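# Slide the fork into the napkin pocket beside the knife

## Task

Insert the fork handle-first deep into the napkin's pocket. It must enter at the folded edge of the turned-down corner and go under the entire top layer but above the layers below it. The table knife must stay deep in the pocket, and the napkin must keep its folds and stay roughly where and how it was. Dropping the knife or the fork counts as failure.

## Robot and tools

Robot: two arms, left_arm carrying a five-finger left hand and right_arm carrying a five-finger right hand. The left hand mirrors the right. Base poses in the scene frame are left_arm (-0.033, +0.234, +0.022) m, quat_wxyz (+1.000, 0, 0, +0.026), and right_arm (+0.001, -0.314, +0.013) m, quat_wxyz (+1.000, 0, 0, -0.017). A post stands on the floor behind the arms. Loose objects may now and then get a short push from outside. Anything that ends up off the table fails the task.

Frames. The scene frame has its origin at table height, midway between the nominal bases. +z is up, +x points out over the table, and left_arm is on the +y side; this does not match image left and right. Each arm's hand pose, targets and wrist-camera pose are reported in that arm's own base frame. Fixed cameras and the table use the scene frame.

Hand point: a point 0.05 m in front of the palm and 0.15 m out from the wrist face. Its +z runs along the straight fingers and +y points out of the palm. For the right hand +x points across the palm away from the thumb; for the left hand +x points toward the thumb. Straight fingertips reach 0.06-0.07 m past the point along +z and lie 0.06 m behind it along -y. A wrist bracket on the little-finger side can strike things. Tracking is loose: the hand often rests 1-3 cm (sometimes 5 cm) short of the command, usually low, and a turn can shift the hand point noticeably. Each step clips commanded orientation to within 40 degrees of the measured one.

Row layout, used by execute_actions and move: one flat list of 28 numbers in [-1, 1] covering both arms, even if only one moves. The order is: left_arm dx, dy, dz, rx, ry, rz; left hand little, ring, middle, index, thumb_bend, thumb_turn, force_limit, speed; then the same 14 for right_arm. The six pose numbers are offsets, not poses. They count from that arm's Hand target at the start of the action or move, along that arm's base axes, with rotation about the Hand target's position. 1.0 equals 0.6 m for dx, dy, dz and 180 degrees for rx, ry, rz, which together form one rotation vector. Sending all six as 0 asks nothing new of that arm. Repeating the same offset moves the arm further.

Hand numbers are absolute targets, not offsets. For fingers, +1 means straight and open and -1 means curled. For thumb_bend, +1 is straight and -1 fully bent. For thumb_turn, +1 puts the thumb beside the palm and -1 puts it opposite the fingers. force_limit runs linearly from about 0 N at -1 to 10 N at +1 (15 N for the thumb motors). speed runs from near zero at -1 to full at +0.48 and stays full above that. For a soft grip, close at speed -0.94 or below. A hand has no 'no change' value: to keep it as it is, resend the eight numbers from its last executed row. If no row has run yet, send its hand_measured plus hand_force_limit and hand_speed. To squeeze harder, raise force_limit and send a target more closed than hand_measured. To loosen, send a target more open than hand_measured.

Tools:
- execute_actions(actions, cameras): actions is a list of actions. Each action holds up to 15 rows, one per 1/30 s step, and every row's offset counts from the same start pose. A short action holds its last row. Images come back only if actions is [] or cameras names them; ["all"] returns every camera.
- move(target, speed, blend, blocking, cameras): target is one 28-number row, or a list of up to 15 rows, all offset from the current Hand targets. The hand point travels in a straight line and does not avoid obstacles. speed is in m/s, from 0.002 to 4.3, default 0.25; turns are limited to twice that value in rad/s. blend is a corner radius in m (0 stops at each target). The whole move is capped at 10 s. blocking=false returns after about 0.5 s while the arm keeps moving. The result adds a move: line with the ending (done, off_target, moving, held, fault) and any limits (paced, held).
- wait(seconds, cameras): lets time pass for 0 to 3600 s without new commands.
- stop(cameras): brakes a running move.
- zoom_image(camera, region): gives a closer view of [x0, y0, x1, y1] pixels from that camera's latest image, at most 504x504.
- show_instructions(): displays the reference images.
- finished_scene(scene): ends the scene; scene is 1 or left out. This cannot be undone.

Cameras: cam_head_left, cam_head_right, cam_high (896x504) and cam_left_wrist, cam_right_wrist (672x504, fisheye).

Results report, per arm, end_effector_position (m) and end_effector_quat_wxyz in the base frame, the Hand target, joint positions, velocities and torques. Hand readings are hand_measured, hand_stopped_by (moving, target, force, stalled, fault) and hand_load_n, each in the same six-motor order as the row. A lost grip shows only as hand_load_n dropping to about 0. Look for MOTOR HOT or FAULT lines.

Avoid: dropping anything, even a few millimetres; releasing a moving part; fast impacts or hard presses on the table or napkin; letting the two hands or arms press on each other; excess finger force; long stretched-out holds that heat motors; arm stops. To end a push against something, command the target back past the hand point.

Each tool is called after "Request:" by a JSON object that holds its "name" and its "arguments", one argument or row to a line.

Reference images:

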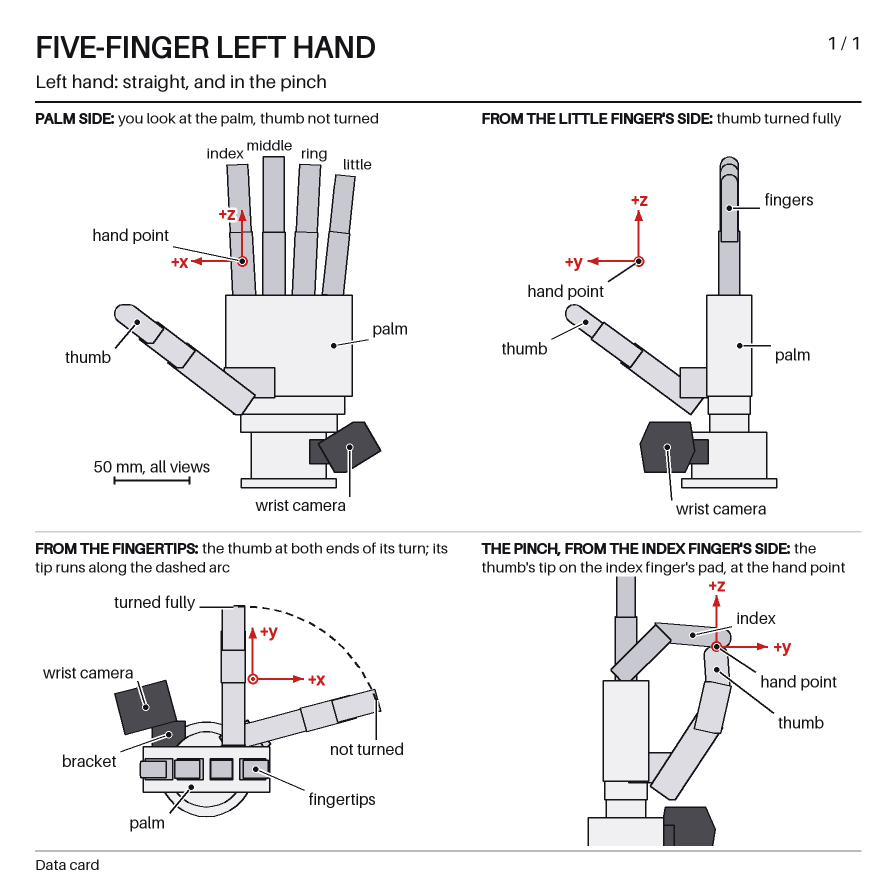

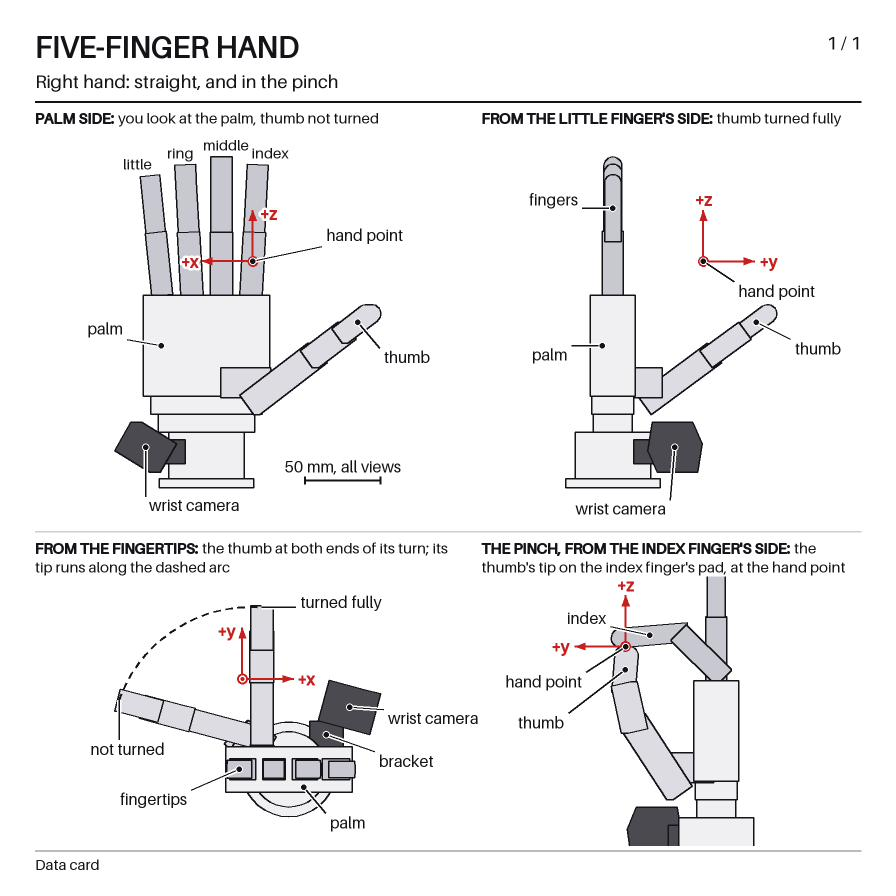

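## Session

Request:
{"name": "execute_actions", "arguments": {
  "actions": []
}}

Scene clock: 0.00 s.
left_arm: end_effector_position=(+0.2073, -0.0068, +0.1507) hand_measured=(+1.000, +1.000, +1.000, +1.000, +1.000, +1.000) hand_load_n=(+0.0, +0.0, +0.0, +0.0, +0.0, +0.0) hand_stopped_by=(target, target, target, target, target, target) hand_force_limit=0.00 hand_speed=-0.80 end_effector_quat_wxyz=(-0.013, +0.353, +0.934, -0.055) | right_arm: end_effector_position=(+0.2537, +0.0138, +0.2036) hand_measured=(+1.000, +1.000, +1.000, +1.000, +1.000, +1.000) hand_load_n=(-0.5, +0.0, +0.0, +0.0, +0.0, +0.0) hand_stopped_by=(target, target, target, target, target, target) hand_force_limit=0.00 hand_speed=-0.80 end_effector_quat_wxyz=(+0.159, +0.064, +0.969, +0.177)
Joint positions: left_arm=[-0.257 0.88 0.773 -1.5 0.107 2.039] | right_arm=[-0.563 0.763 0.704 -1.391 -0.466 1.169]
Joint velocities: within noise
Joint torques (N m): no reading
Heat: left arm: hottest waist 36 °C; right arm: hottest waist 38 °C.
Hand target: left_arm +0.2131, -0.0088, +0.1565; -0.003, +0.351, +0.935, -0.055 | right_arm +0.2590, +0.0111, +0.2128; +0.170, +0.063, +0.968, +0.173

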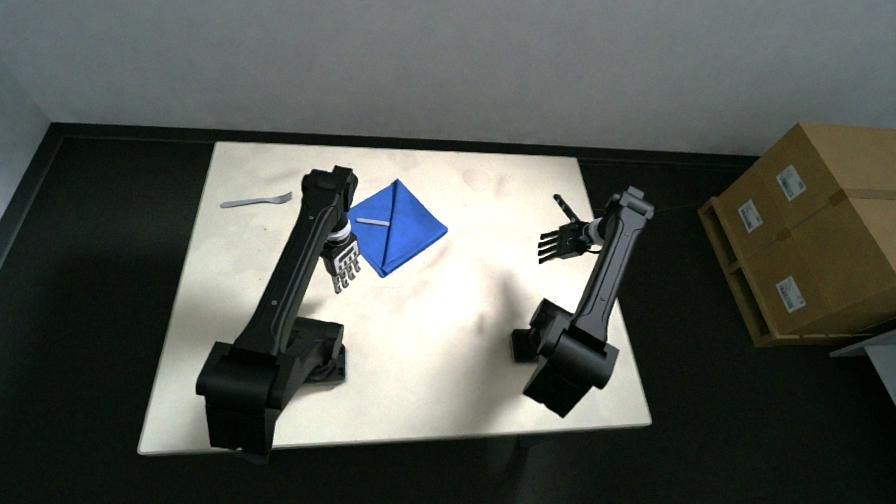

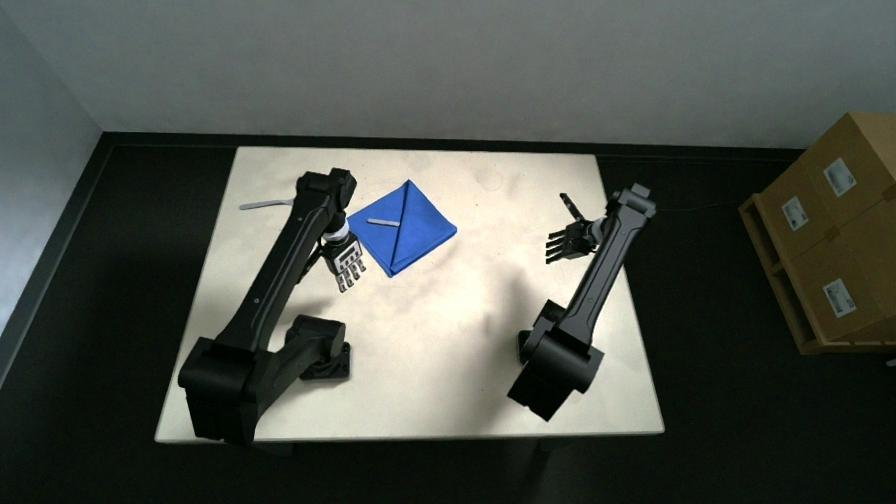

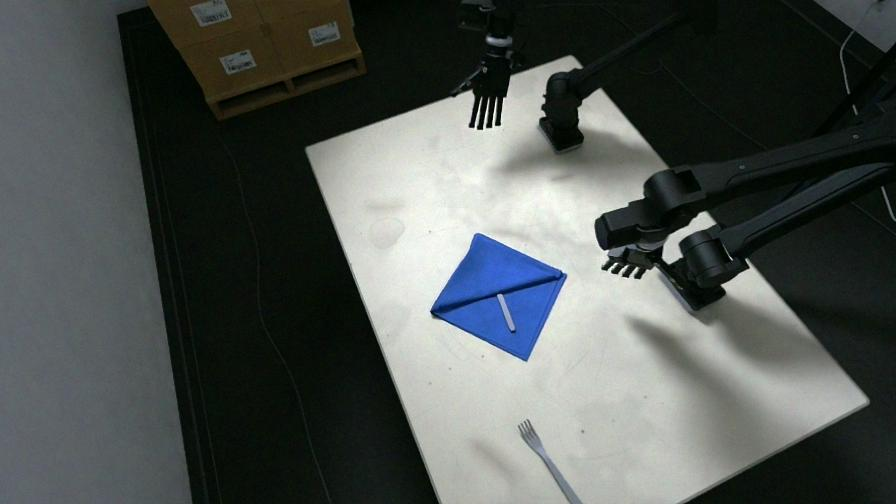

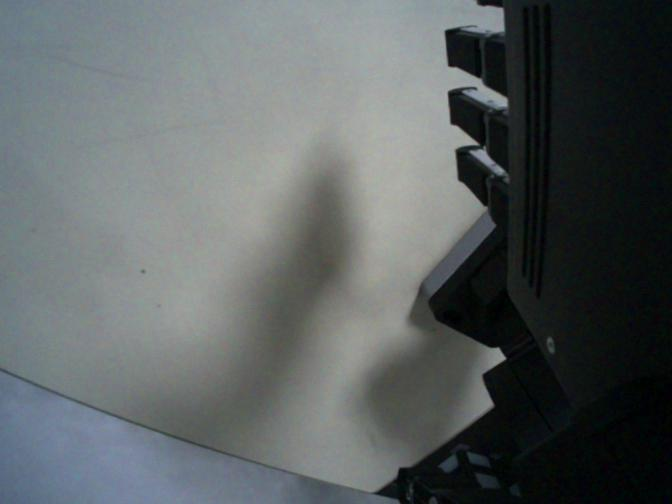

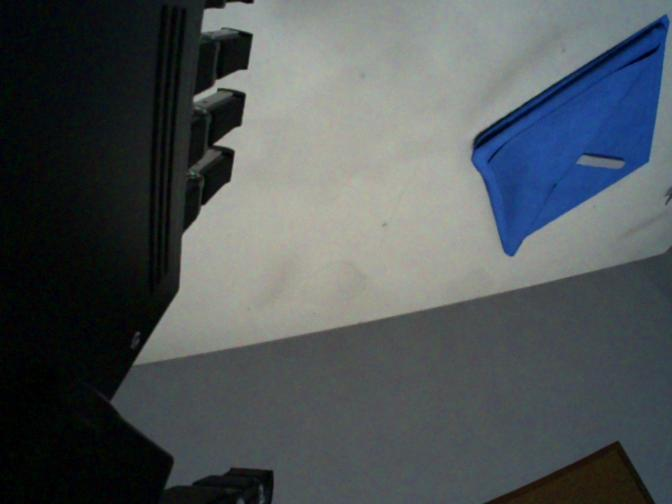

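Request:
{"name": "zoom_image", "arguments": {
  "camera": "cam_high",
  "region": [410, 210, 610, 370]
}}

Request:
{"name": "zoom_image", "arguments": {
  "camera": "cam_head_right",
  "region": [220, 160, 480, 300]
}}

Request:
{"name": "zoom_image", "arguments": {
  "camera": "cam_head_left",
  "region": [200, 150, 460, 300]
}}

Request:
{"name": "zoom_image", "arguments": {
  "camera": "cam_high",
  "region": [480, 380, 640, 504]
}}

Request:
{"name": "zoom_image", "arguments": {
  "camera": "cam_right_wrist",
  "region": [460, 0, 672, 270]
}}

Scaled by 2.520 from the camera's image (finer frame: 1280x720).

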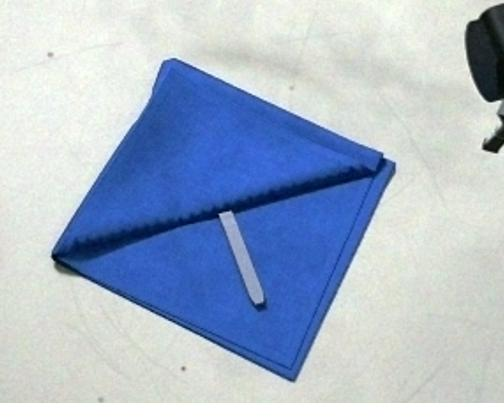

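Scaled by 1.938 from the camera's image (finer frame: 1280x720).

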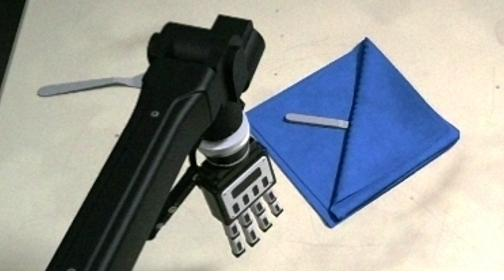

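Scaled by 1.938 from the camera's image (finer frame: 1280x720).

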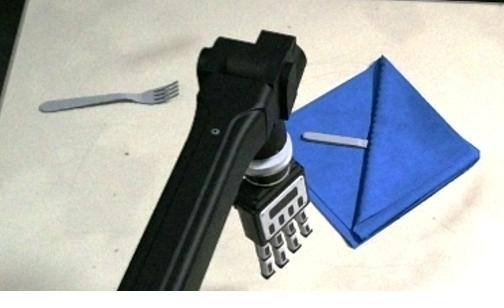

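Scaled by 3.150 from the camera's image (finer frame: 1280x720).

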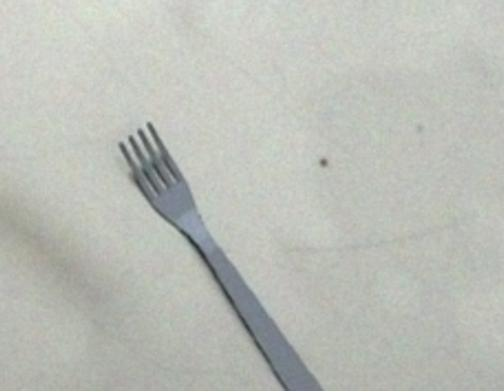

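Scaled by 1.867 from the camera's image (finer frame: 960x720).

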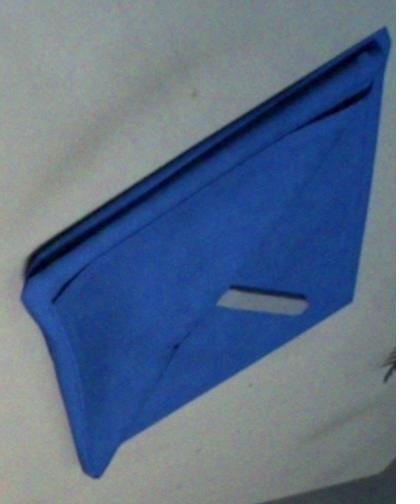

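Request:
{"name": "move", "arguments": {
  "target": [0.4615, 0.2813, 0.0725, -0.2798, -0.1418, 0.7289, 1, 1, 1, 1, 1, 1, 0, -0.8, 0, 0, 0, 0, 0, 0, 1, 1, 1, 1, 1, 1, 0, -0.8],
  "speed": 0.25,
  "cameras": ["all"]
}}

Scene clock: 65.23 s.
left_arm: end_effector_position=(+0.4688, +0.1476, +0.1820) hand_measured=(+1.000, +1.000, +1.000, +1.000, +1.000, +1.000) hand_load_n=(+0.0, -0.5, +0.0, +0.0, +0.0, +0.0) hand_stopped_by=(target, target, target, target, target, target) hand_force_limit=0.00 hand_speed=-0.80 end_effector_quat_wxyz=(-0.302, +0.692, -0.601, +0.261) | right_arm: end_effector_position=(+0.2537, +0.0138, +0.2036) hand_measured=(+1.000, +1.000, +1.000, +1.000, +1.000, +1.000) hand_load_n=(+0.0, +0.0, +0.0, +0.5, +0.0, +0.0) hand_stopped_by=(target, target, target, target, target, target) hand_force_limit=0.00 hand_speed=-0.80 end_effector_quat_wxyz=(+0.159, +0.064, +0.969, +0.177)
Joint positions: left_arm=[0.423 1.279 1.006 -0.495 0.203 0.195] | right_arm=[-0.563 0.763 0.704 -1.391 -0.466 1.169]
Joint torques (N m): left_arm=[1.73 -8.47 13.61 1.59 -0.05 -0.12] | right_arm=[-0.38 -0.21 10.66 0.53 -0.45 0.1]
Heat: left arm: hottest waist 35 °C; right arm: hottest waist 38 °C.
Hand target: left_arm +0.4900, +0.1600, +0.2000; -0.323, +0.691, -0.586, +0.273 | right_arm +0.2590, +0.0111, +0.2128; +0.170, +0.063, +0.968, +0.173
Off the commanded pose: left_arm 0.030 m, 3 deg | right_arm 0.011 m, 1 deg.
move: unfinished (the simulator was too slow to fit another step into this call; the move has ended)
cam_left_wrist: T_world_to_cam=[[0.6902, -0.11627, 0.71422, -0.43811], [-0.3829, -0.89619, 0.22414, 0.26993], [0.61402, -0.42818, -0.66306, 0.0106]] pos_world=[0.39923, 0.19551, 0.25943]

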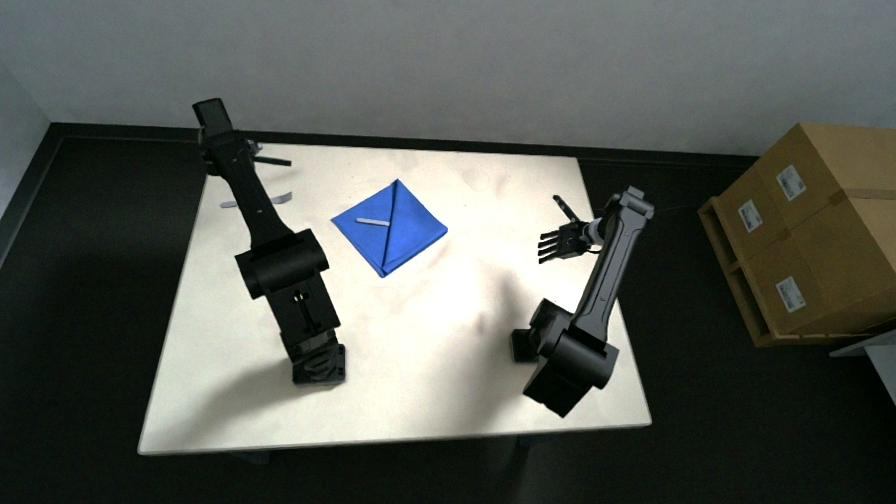

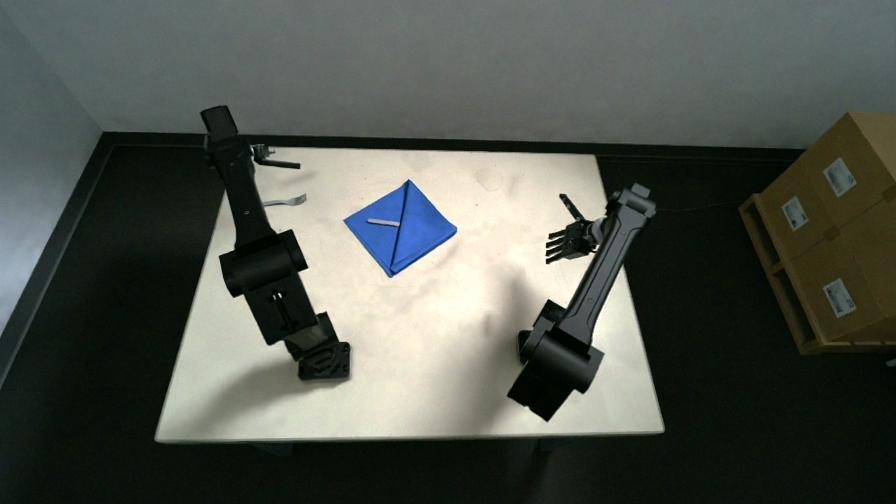

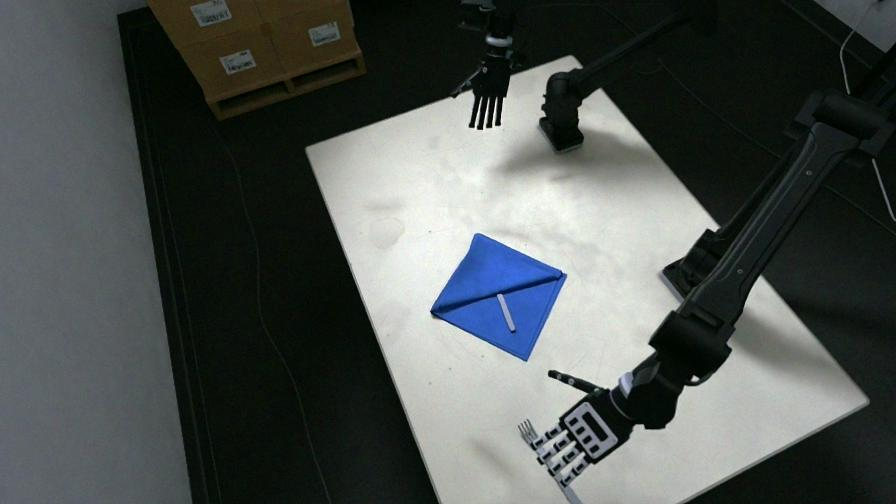

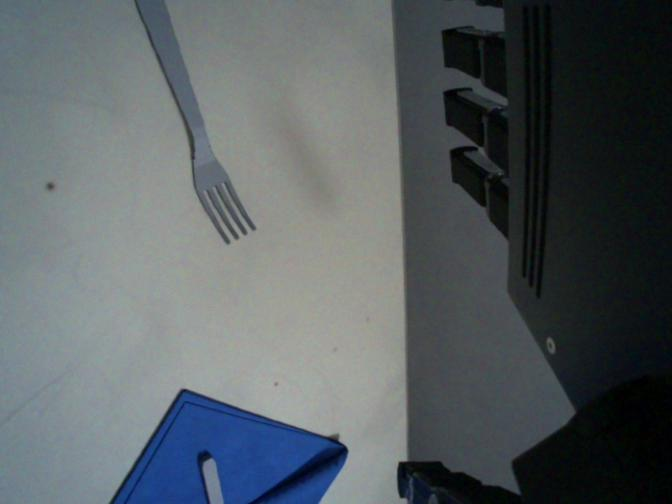

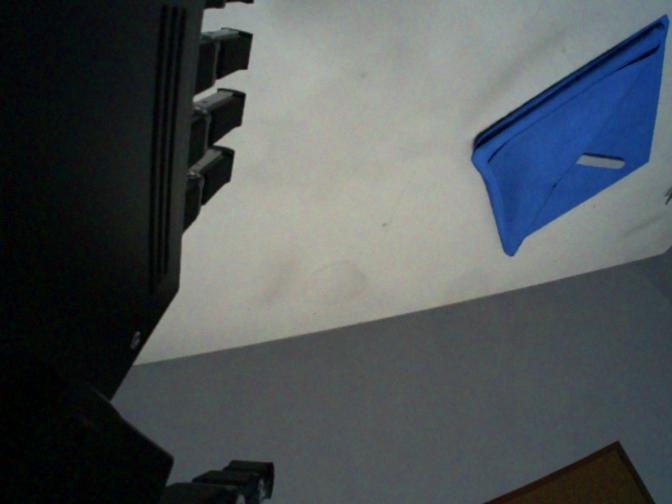

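Request:
{"name": "zoom_image", "arguments": {
  "camera": "cam_left_wrist",
  "region": [100, 0, 350, 260]
}}

Request:
{"name": "zoom_image", "arguments": {
  "camera": "cam_left_wrist",
  "region": [100, 370, 360, 504]
}}

Scaled by 1.938 from the camera's image (finer frame: 960x720).

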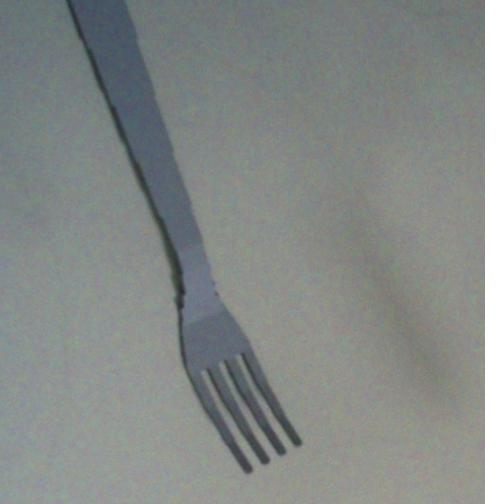

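Scaled by 1.938 from the camera's image (finer frame: 960x720).

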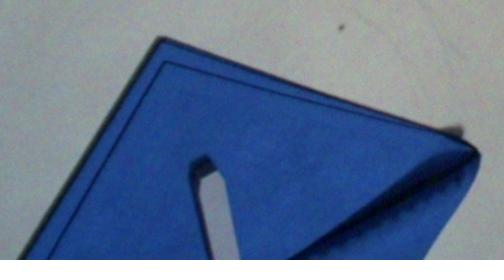

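Request:
{"name": "move", "arguments": {
  "target": [0.05, 0.025, -0.1667, 0.0229, -0.137, -0.0017, 1, 1, 0, 0, 0.2, -1, 0, -0.4, 0, 0, 0, 0, 0, 0, 1, 1, 1, 1, 1, 1, 0, -0.8],
  "speed": 0.15,
  "cameras": ["cam_left_wrist", "cam_high", "cam_head_left"]
}}

Scene clock: 84.73 s.
left_arm: end_effector_position=(+0.5204, +0.1709, +0.1036) hand_measured=(+1.000, +1.000, +0.000, +0.000, +0.200, -1.000) hand_load_n=(+0.0, +0.0, +0.0, +0.0, +0.0, +0.0) hand_stopped_by=(target, target, target, target, target, target) hand_force_limit=0.00 hand_speed=-0.40 end_effector_quat_wxyz=(-0.465, +0.599, -0.524, +0.387) | right_arm: end_effector_position=(+0.2537, +0.0138, +0.2036) hand_measured=(+1.000, +1.000, +1.000, +1.000, +1.000, +1.000) hand_load_n=(+0.0, +0.0, +0.0, +0.0, +0.0, +0.0) hand_stopped_by=(target, target, target, target, target, target) hand_force_limit=0.00 hand_speed=-0.80 end_effector_quat_wxyz=(+0.159, +0.064, +0.969, +0.177)
Joint positions: left_arm=[0.464 1.481 0.663 0.534 0.296 0.109] | right_arm=[-0.563 0.763 0.704 -1.391 -0.466 1.169]
Joint torques (N m): left_arm=[1.85 -9.58 7.32 2.07 0.26 -0.1] | right_arm=[-0.26 -0.21 10.66 0.54 -0.45 0.1]
Heat: left arm: hottest waist 35 °C; right arm: hottest waist 38 °C.
Hand target: left_arm +0.5201, +0.1748, +0.1001; -0.464, +0.604, -0.514, +0.394 | right_arm +0.2590, +0.0111, +0.2128; +0.170, +0.063, +0.968, +0.173
Off the commanded pose: left_arm 0.005 m, 1 deg | right_arm 0.011 m, 1 deg.
move: done
cam_left_wrist: T_world_to_cam=[[0.29596, -0.19173, 0.93576, -0.21991], [-0.42236, -0.90494, -0.05183, 0.37864], [0.85675, -0.37989, -0.34881, -0.23018]] pos_world=[0.42221, 0.21304, 0.14512]
Images, in order (width x height): cam_head_left 896x504, cam_high 896x504, cam_left_wrist 672x504.

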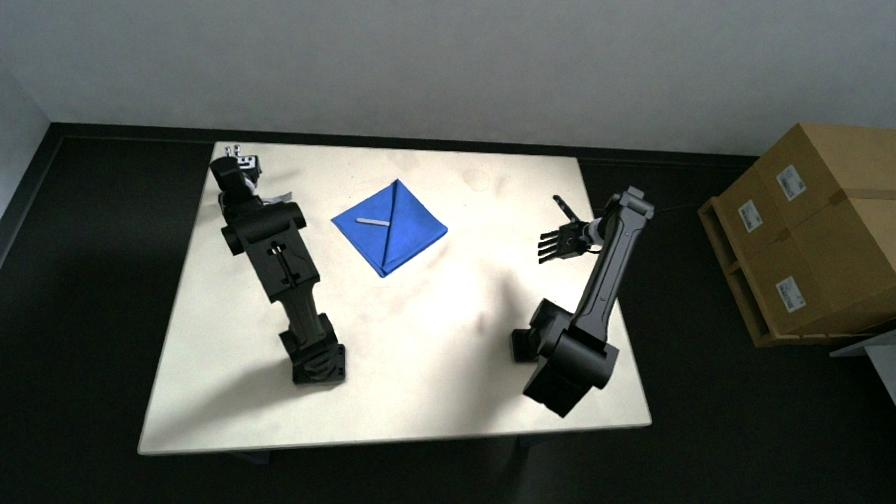

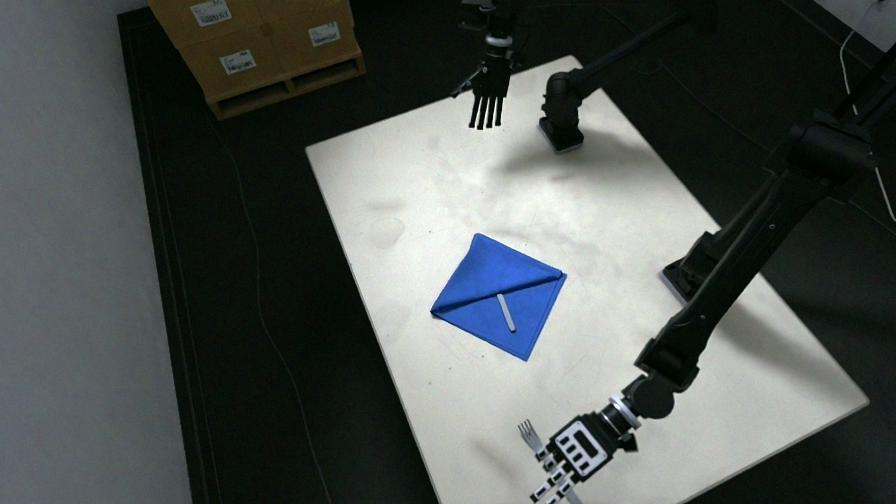

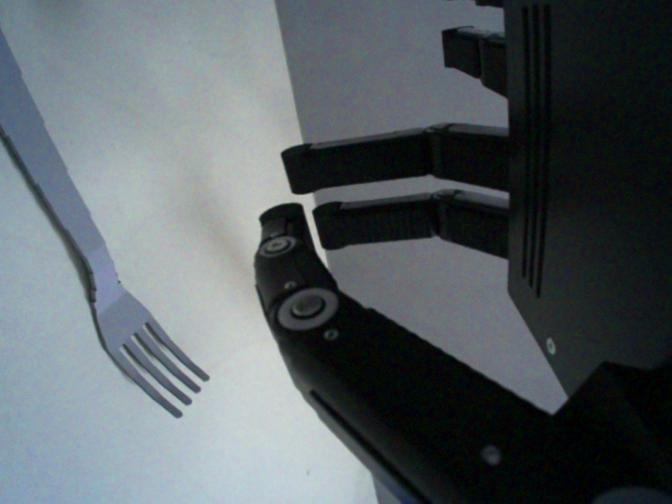

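Request:
{"name": "zoom_image", "arguments": {
  "camera": "cam_left_wrist",
  "region": [0, 0, 380, 504]
}}

Request:
{"name": "zoom_image", "arguments": {
  "camera": "cam_high",
  "region": [480, 360, 700, 504]
}}

Scaled by 1.000.

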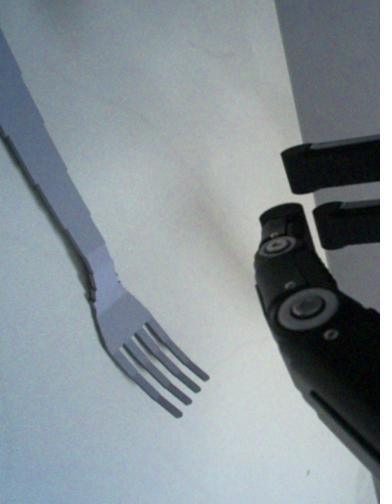

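Scaled by 2.291 from the camera's image (finer frame: 1280x720).

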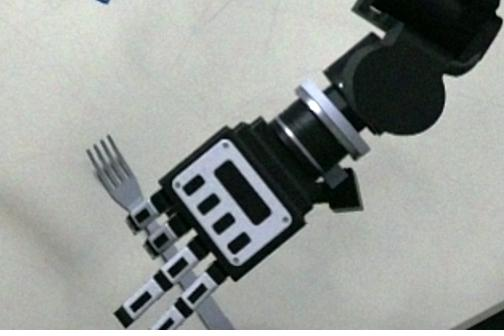

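Request:
{"name": "zoom_image", "arguments": {
  "camera": "cam_head_left",
  "region": [190, 120, 330, 240]
}}

Scaled by 3.600 from the camera's image (finer frame: 1280x720).

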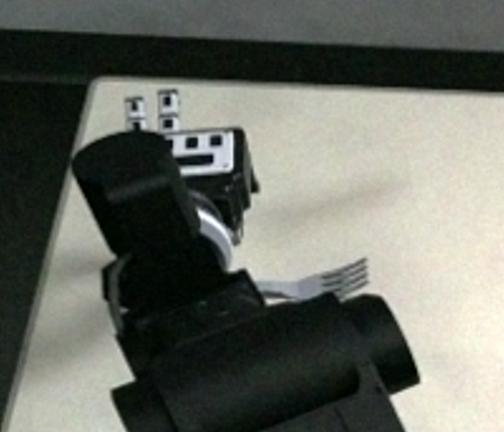

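Request:
{"name": "move", "arguments": {
  "target": [-0.0467, 0.0233, -0.0833, 0, 0, 0, 1, 1, 0.4, 0.4, 0.2, -1, 0, -0.4, 0, 0, 0, 0, 0, 0, 1, 1, 1, 1, 1, 1, 0, -0.8],
  "speed": 0.08,
  "cameras": ["cam_left_wrist", "cam_high", "cam_head_left"]
}}

Scene clock: 102.57 s.
left_arm: end_effector_position=(+0.4938, +0.1850, +0.0551) hand_measured=(+1.000, +1.000, +0.400, +0.400, +0.200, -1.000) hand_load_n=(+0.0, +0.0, +0.0, +0.0, +0.0, +0.0) hand_stopped_by=(target, target, target, target, target, target) hand_force_limit=0.00 hand_speed=-0.40 end_effector_quat_wxyz=(-0.462, +0.604, -0.517, +0.393) | right_arm: end_effector_position=(+0.2537, +0.0138, +0.2036) hand_measured=(+1.000, +1.000, +1.000, +1.000, +1.000, +1.000) hand_load_n=(+0.0, +0.0, +0.0, +0.0, +0.0, +0.0) hand_stopped_by=(target, target, target, target, target, target) hand_force_limit=0.00 hand_speed=-0.80 end_effector_quat_wxyz=(+0.159, +0.064, +0.969, +0.177)
Joint positions: left_arm=[0.533 1.585 0.58 0.718 0.361 0.107] | right_arm=[-0.563 0.763 0.704 -1.391 -0.466 1.169]
Joint torques (N m): left_arm=[1.79 -9.47 5.97 2.07 0.28 0.07] | right_arm=[-0.26 -0.09 10.66 0.53 -0.46 0.1]
Heat: left arm: hottest waist 35 °C; right arm: hottest waist 38 °C.
Hand target: left_arm +0.4919, +0.1888, +0.0499; -0.464, +0.604, -0.515, +0.394 | right_arm +0.2590, +0.0111, +0.2128; +0.170, +0.063, +0.968, +0.173
Off the commanded pose: left_arm 0.006 m, 0 deg | right_arm 0.011 m, 1 deg.
move: done
cam_left_wrist: T_world_to_cam=[[0.2913, -0.17175, 0.94109, -0.16569], [-0.41615, -0.90854, -0.03699, 0.37462], [0.86137, -0.38086, -0.33614, -0.22181]] pos_world=[0.39522, 0.22742, 0.09523]
Images, in order (width x height): cam_head_left 896x504, cam_high 896x504, cam_left_wrist 672x504.

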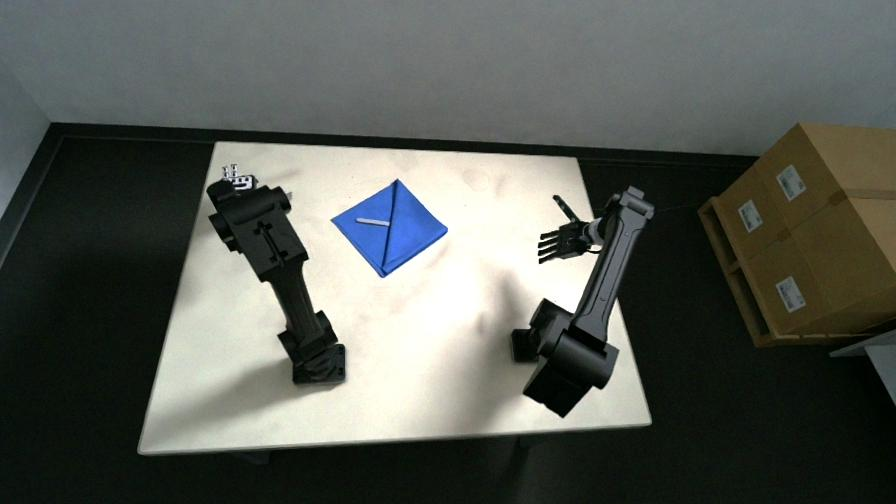

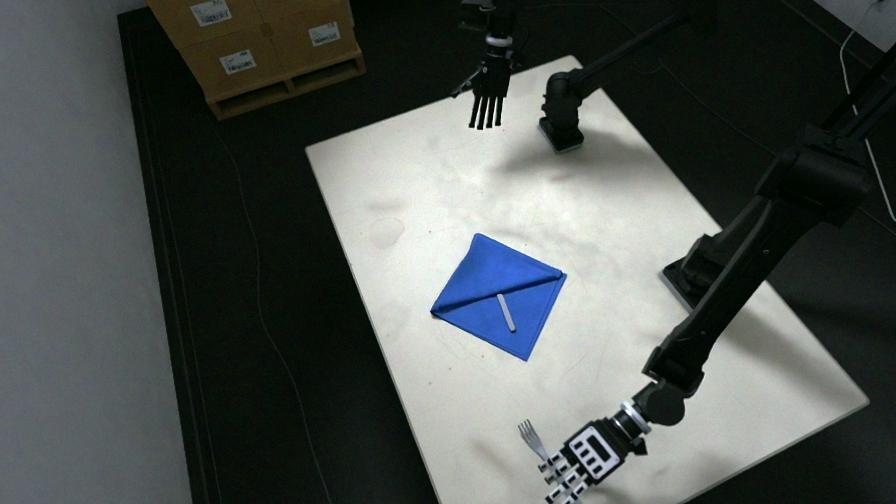

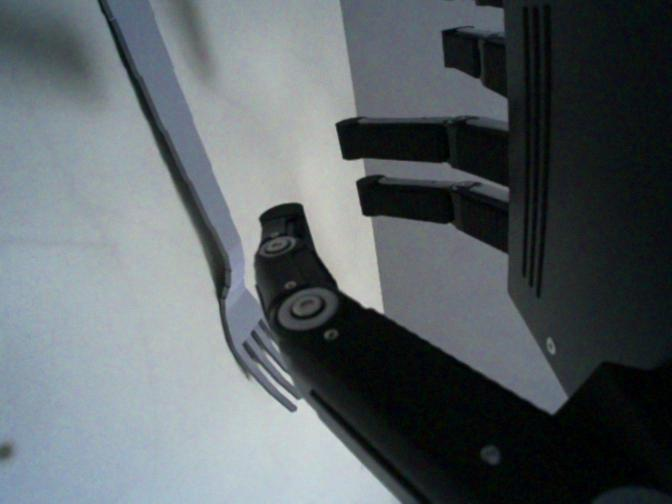

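Request:
{"name": "move", "arguments": {
  "target": [0, 0, -0.0367, 0, 0, 0, 1, 1, 0.4, 0.4, 0.2, -1, 0, -0.4, 0, 0, 0, 0, 0, 0, 1, 1, 1, 1, 1, 1, 0, -0.8],
  "speed": 0.05,
  "cameras": ["cam_left_wrist", "cam_high"]
}}

Request:
{"name": "zoom_image", "arguments": {
  "camera": "cam_high",
  "region": [500, 400, 660, 504]
}}

Scene clock: 106.70 s.
left_arm: end_effector_position=(+0.4943, +0.1853, +0.0328) hand_measured=(+1.000, +1.000, +0.400, +0.400, +0.200, -1.000) hand_load_n=(+0.0, +0.0, +0.0, -0.5, +0.0, +0.0) hand_stopped_by=(target, target, target, target, target, target) hand_force_limit=0.00 hand_speed=-0.40 end_effector_quat_wxyz=(-0.462, +0.604, -0.517, +0.393) | right_arm: end_effector_position=(+0.2537, +0.0138, +0.2036) hand_measured=(+1.000, +1.000, +1.000, +1.000, +1.000, +1.000) hand_load_n=(+0.0, +0.0, +0.0, +0.0, +0.0, +0.0) hand_stopped_by=(target, target, target, target, target, target) hand_force_limit=0.00 hand_speed=-0.80 end_effector_quat_wxyz=(+0.159, +0.064, +0.969, +0.177)
Joint positions: left_arm=[0.533 1.659 0.572 0.799 0.361 0.107] | right_arm=[-0.563 0.763 0.704 -1.391 -0.466 1.169]
Joint torques (N m): left_arm=[1.79 -9.82 5.34 2.02 0.29 0.07] | right_arm=[-0.26 -0.21 10.65 0.51 -0.45 0.1]
Heat: left arm: hottest waist 35 °C; right arm: hottest waist 38 °C.
Hand target: left_arm +0.4919, +0.1888, +0.0279; -0.464, +0.604, -0.515, +0.394 | right_arm +0.2590, +0.0111, +0.2128; +0.170, +0.063, +0.968, +0.173
Off the commanded pose: left_arm 0.006 m, 0 deg | right_arm 0.011 m, 1 deg.
move: done
cam_left_wrist: T_world_to_cam=[[0.2919, -0.17139, 0.94097, -0.1451], [-0.41615, -0.90857, -0.03639, 0.3741], [0.86117, -0.38096, -0.33653, -0.22944]] pos_world=[0.39562, 0.22762, 0.07293]
Images, in order (width x height): cam_high 896x504, cam_left_wrist 672x504.

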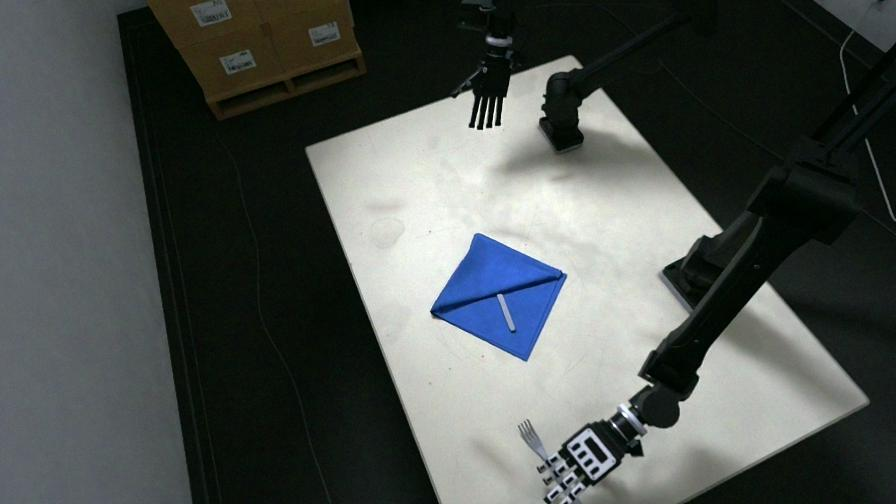

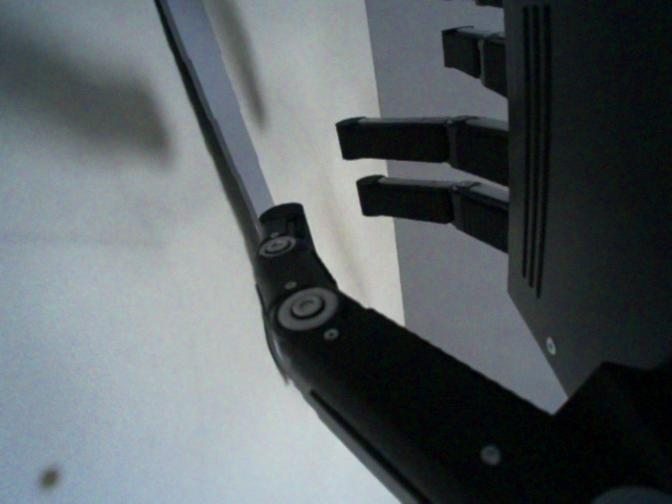

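Scaled by 3.150 from the camera's image (finer frame: 1280x720).

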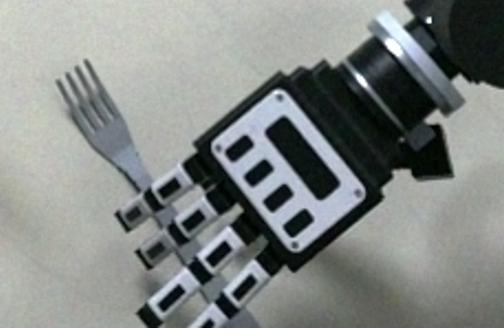

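Request:
{"name": "move", "arguments": {
  "target": [-0.0082, -0.0013, -0.0133, 0, 0, 0, 1, 1, 0.4, 0.4, 0.2, -1, 0, -0.4, 0, 0, 0, 0, 0, 0, 1, 1, 1, 1, 1, 1, 0, -0.8],
  "speed": 0.05,
  "cameras": ["cam_left_wrist"]
}}

Scene clock: 110.30 s.
left_arm: end_effector_position=(+0.4900, +0.1839, +0.0257) hand_measured=(+1.000, +1.000, +0.400, +0.400, +0.200, -1.000) hand_load_n=(+0.0, +0.0, +0.0, +0.0, +0.0, +0.0) hand_stopped_by=(target, target, target, target, target, target) hand_force_limit=0.00 hand_speed=-0.40 end_effector_quat_wxyz=(-0.462, +0.604, -0.517, +0.394) | right_arm: end_effector_position=(+0.2537, +0.0138, +0.2036) hand_measured=(+1.000, +1.000, +1.000, +1.000, +1.000, +1.000) hand_load_n=(+0.0, +0.0, +0.0, +0.5, +0.0, +0.0) hand_stopped_by=(target, target, target, target, target, target) hand_force_limit=0.00 hand_speed=-0.80 end_effector_quat_wxyz=(+0.159, +0.064, +0.969, +0.177)
Joint positions: left_arm=[0.537 1.677 0.558 0.833 0.366 0.107] | right_arm=[-0.563 0.763 0.704 -1.391 -0.466 1.169]
Joint torques (N m): left_arm=[1.85 -9.64 5.05 2.06 0.29 0.08] | right_arm=[-0.21 -0.15 10.66 0.51 -0.45 0.1]
Heat: left arm: hottest waist 35 °C; right arm: hottest waist 38 °C.
Hand target: left_arm +0.4871, +0.1880, +0.0200; -0.464, +0.604, -0.515, +0.394 | right_arm +0.2590, +0.0111, +0.2128; +0.170, +0.063, +0.968, +0.173
Off the commanded pose: left_arm 0.008 m, 0 deg | right_arm 0.011 m, 1 deg.
move: done
cam_left_wrist: T_world_to_cam=[[0.28999, -0.1712, 0.94159, -0.13664], [-0.41697, -0.90818, -0.03671, 0.37126], [0.86142, -0.38198, -0.33475, -0.22868]] pos_world=[0.39142, 0.22642, 0.06573]

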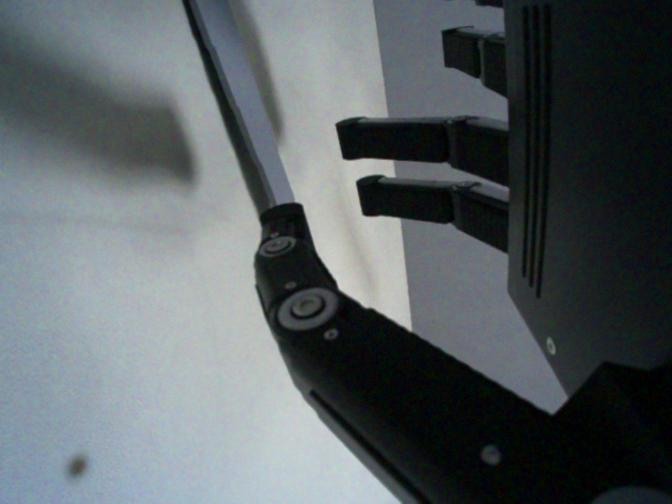

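Request:
{"name": "move", "arguments": {
  "target": [
    [-0.0148, -0.0024, 0.005, 0, 0, 0, 1, 1, 0.4, 0.4, 0.2, -1, 0, -0.4, 0, 0, 0, 0, 0, 0, 1, 1, 1, 1, 1, 1, 0, -0.8],
    [-0.0148, -0.0024, -0.0067, 0, 0, 0, 1, 1, 0.4, 0.4, 0.2, -1, 0, -0.4, 0, 0, 0, 0, 0, 0, 1, 1, 1, 1, 1, 1, 0, -0.8]
  ],
  "speed": 0.05,
  "cameras": ["cam_left_wrist"]
}}

Scene clock: 117.23 s.
left_arm: end_effector_position=(+0.4818, +0.1833, +0.0228) hand_measured=(+1.000, +1.000, +0.400, +0.400, +0.200, -1.000) hand_load_n=(+0.0, +0.0, +0.0, +0.0, +0.0, +0.0) hand_stopped_by=(target, target, target, target, target, target) hand_force_limit=0.00 hand_speed=-0.40 end_effector_quat_wxyz=(-0.463, +0.604, -0.516, +0.395) | right_arm: end_effector_position=(+0.2537, +0.0138, +0.2036) hand_measured=(+1.000, +1.000, +1.000, +1.000, +1.000, +1.000) hand_load_n=(+0.0, +0.0, +0.0, +0.0, +0.0, +0.0) hand_stopped_by=(target, target, target, target, target, target) hand_force_limit=0.00 hand_speed=-0.80 end_effector_quat_wxyz=(+0.159, +0.064, +0.969, +0.177)
Joint positions: left_arm=[0.547 1.677 0.535 0.858 0.375 0.107] | right_arm=[-0.563 0.763 0.704 -1.391 -0.466 1.169]
Joint torques (N m): left_arm=[1.85 -9.41 4.77 2.03 0.29 0.11] | right_arm=[-0.32 -0.15 10.65 0.54 -0.46 0.1]
Heat: left arm: hottest waist 35 °C; right arm: hottest waist 38 °C.
Hand target: left_arm +0.4783, +0.1866, +0.0161; -0.464, +0.604, -0.514, +0.394 | right_arm +0.2590, +0.0111, +0.2128; +0.170, +0.063, +0.968, +0.173
Off the commanded pose: left_arm 0.008 m, 0 deg | right_arm 0.011 m, 1 deg.
move: done
cam_left_wrist: T_world_to_cam=[[0.28733, -0.1697, 0.94268, -0.13053], [-0.41551, -0.90884, -0.03696, 0.36651], [0.86301, -0.38107, -0.33165, -0.2239]] pos_world=[0.38303, 0.22562, 0.06234]

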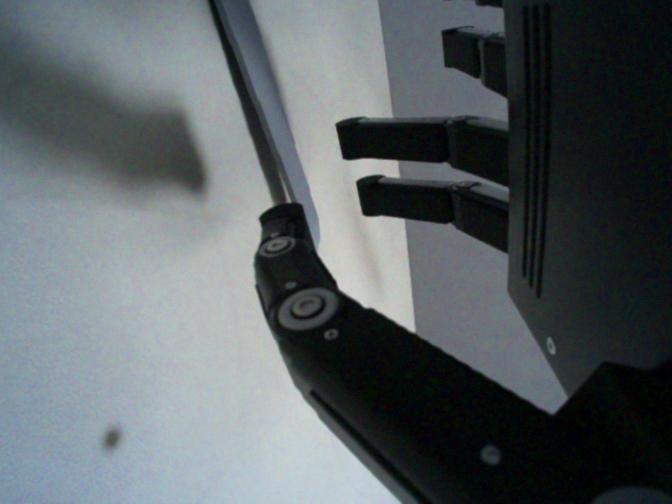

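Request:
{"name": "zoom_image", "arguments": {
  "camera": "cam_left_wrist",
  "region": [200, 100, 420, 320]
}}

Scaled by 2.291 from the camera's image (finer frame: 960x720).

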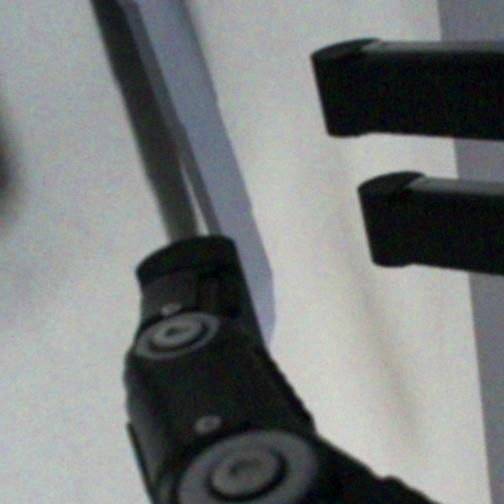

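Request:
{"name": "move", "arguments": {
  "target": [0, 0, 0, 0, 0, 0, 1, 1, -0.3, -0.3, 0.2, -1, -0.6, -0.92, 0, 0, 0, 0, 0, 0, 1, 1, 1, 1, 1, 1, 0, -0.8],
  "speed": 0.05,
  "cameras": ["cam_left_wrist"]
}}

Scene clock: 126.60 s.
left_arm: end_effector_position=(+0.4818, +0.1833, +0.0228) hand_measured=(+1.000, +1.000, -0.250, -0.278, +0.200, -1.000) hand_load_n=(+0.0, +0.0, +2.5, +3.0, +0.5, +0.0) hand_stopped_by=(target, target, force, force, target, target) hand_force_limit=-0.60 hand_speed=-0.92 end_effector_quat_wxyz=(-0.463, +0.604, -0.516, +0.395) | right_arm: end_effector_position=(+0.2537, +0.0138, +0.2036) hand_measured=(+1.000, +1.000, +1.000, +1.000, +1.000, +1.000) hand_load_n=(+0.0, -0.5, +0.0, +0.0, +0.0, +0.0) hand_stopped_by=(target, target, target, target, target, target) hand_force_limit=0.00 hand_speed=-0.80 end_effector_quat_wxyz=(+0.159, +0.064, +0.969, +0.177)
Joint positions: left_arm=[0.547 1.677 0.535 0.858 0.375 0.107] | right_arm=[-0.563 0.763 0.704 -1.391 -0.466 1.169]
Joint torques (N m): left_arm=[1.73 -9.23 4.77 2.07 0.28 0.11] | right_arm=[-0.32 -0.21 10.67 0.54 -0.46 0.11]
Heat: left arm: hottest waist 35 °C; right arm: hottest waist 38 °C.
Hand target: left_arm +0.4783, +0.1866, +0.0161; -0.464, +0.604, -0.514, +0.394 | right_arm +0.2590, +0.0111, +0.2128; +0.170, +0.063, +0.968, +0.173
Off the commanded pose: left_arm 0.008 m, 0 deg | right_arm 0.011 m, 1 deg.
move: done
cam_left_wrist: T_world_to_cam=[[0.28733, -0.1697, 0.94268, -0.13053], [-0.41551, -0.90884, -0.03696, 0.36651], [0.86301, -0.38107, -0.33165, -0.2239]] pos_world=[0.38303, 0.22562, 0.06234]

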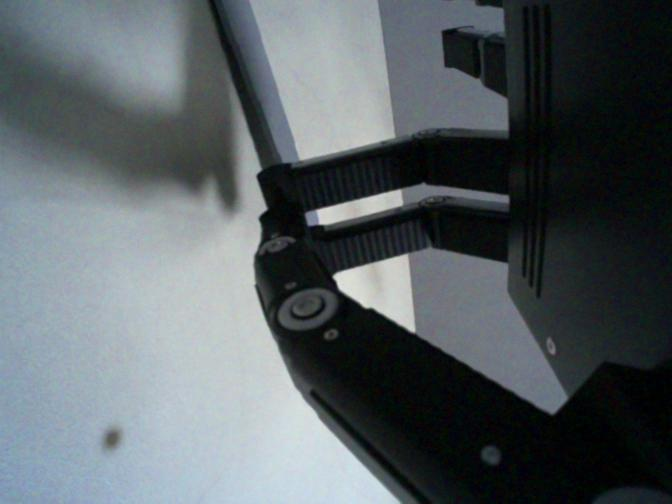

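Request:
{"name": "zoom_image", "arguments": {
  "camera": "cam_left_wrist",
  "region": [200, 100, 420, 320]
}}

Scaled by 2.291 from the camera's image (finer frame: 960x720).

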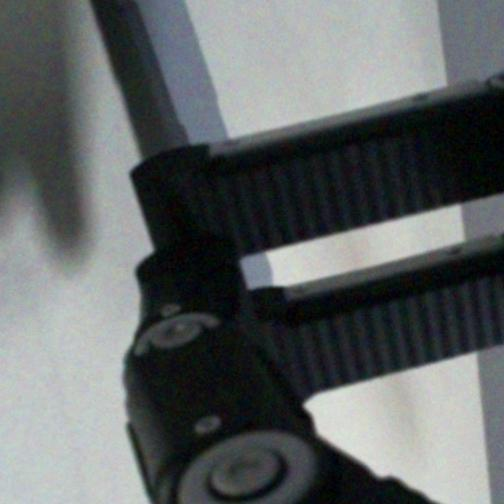

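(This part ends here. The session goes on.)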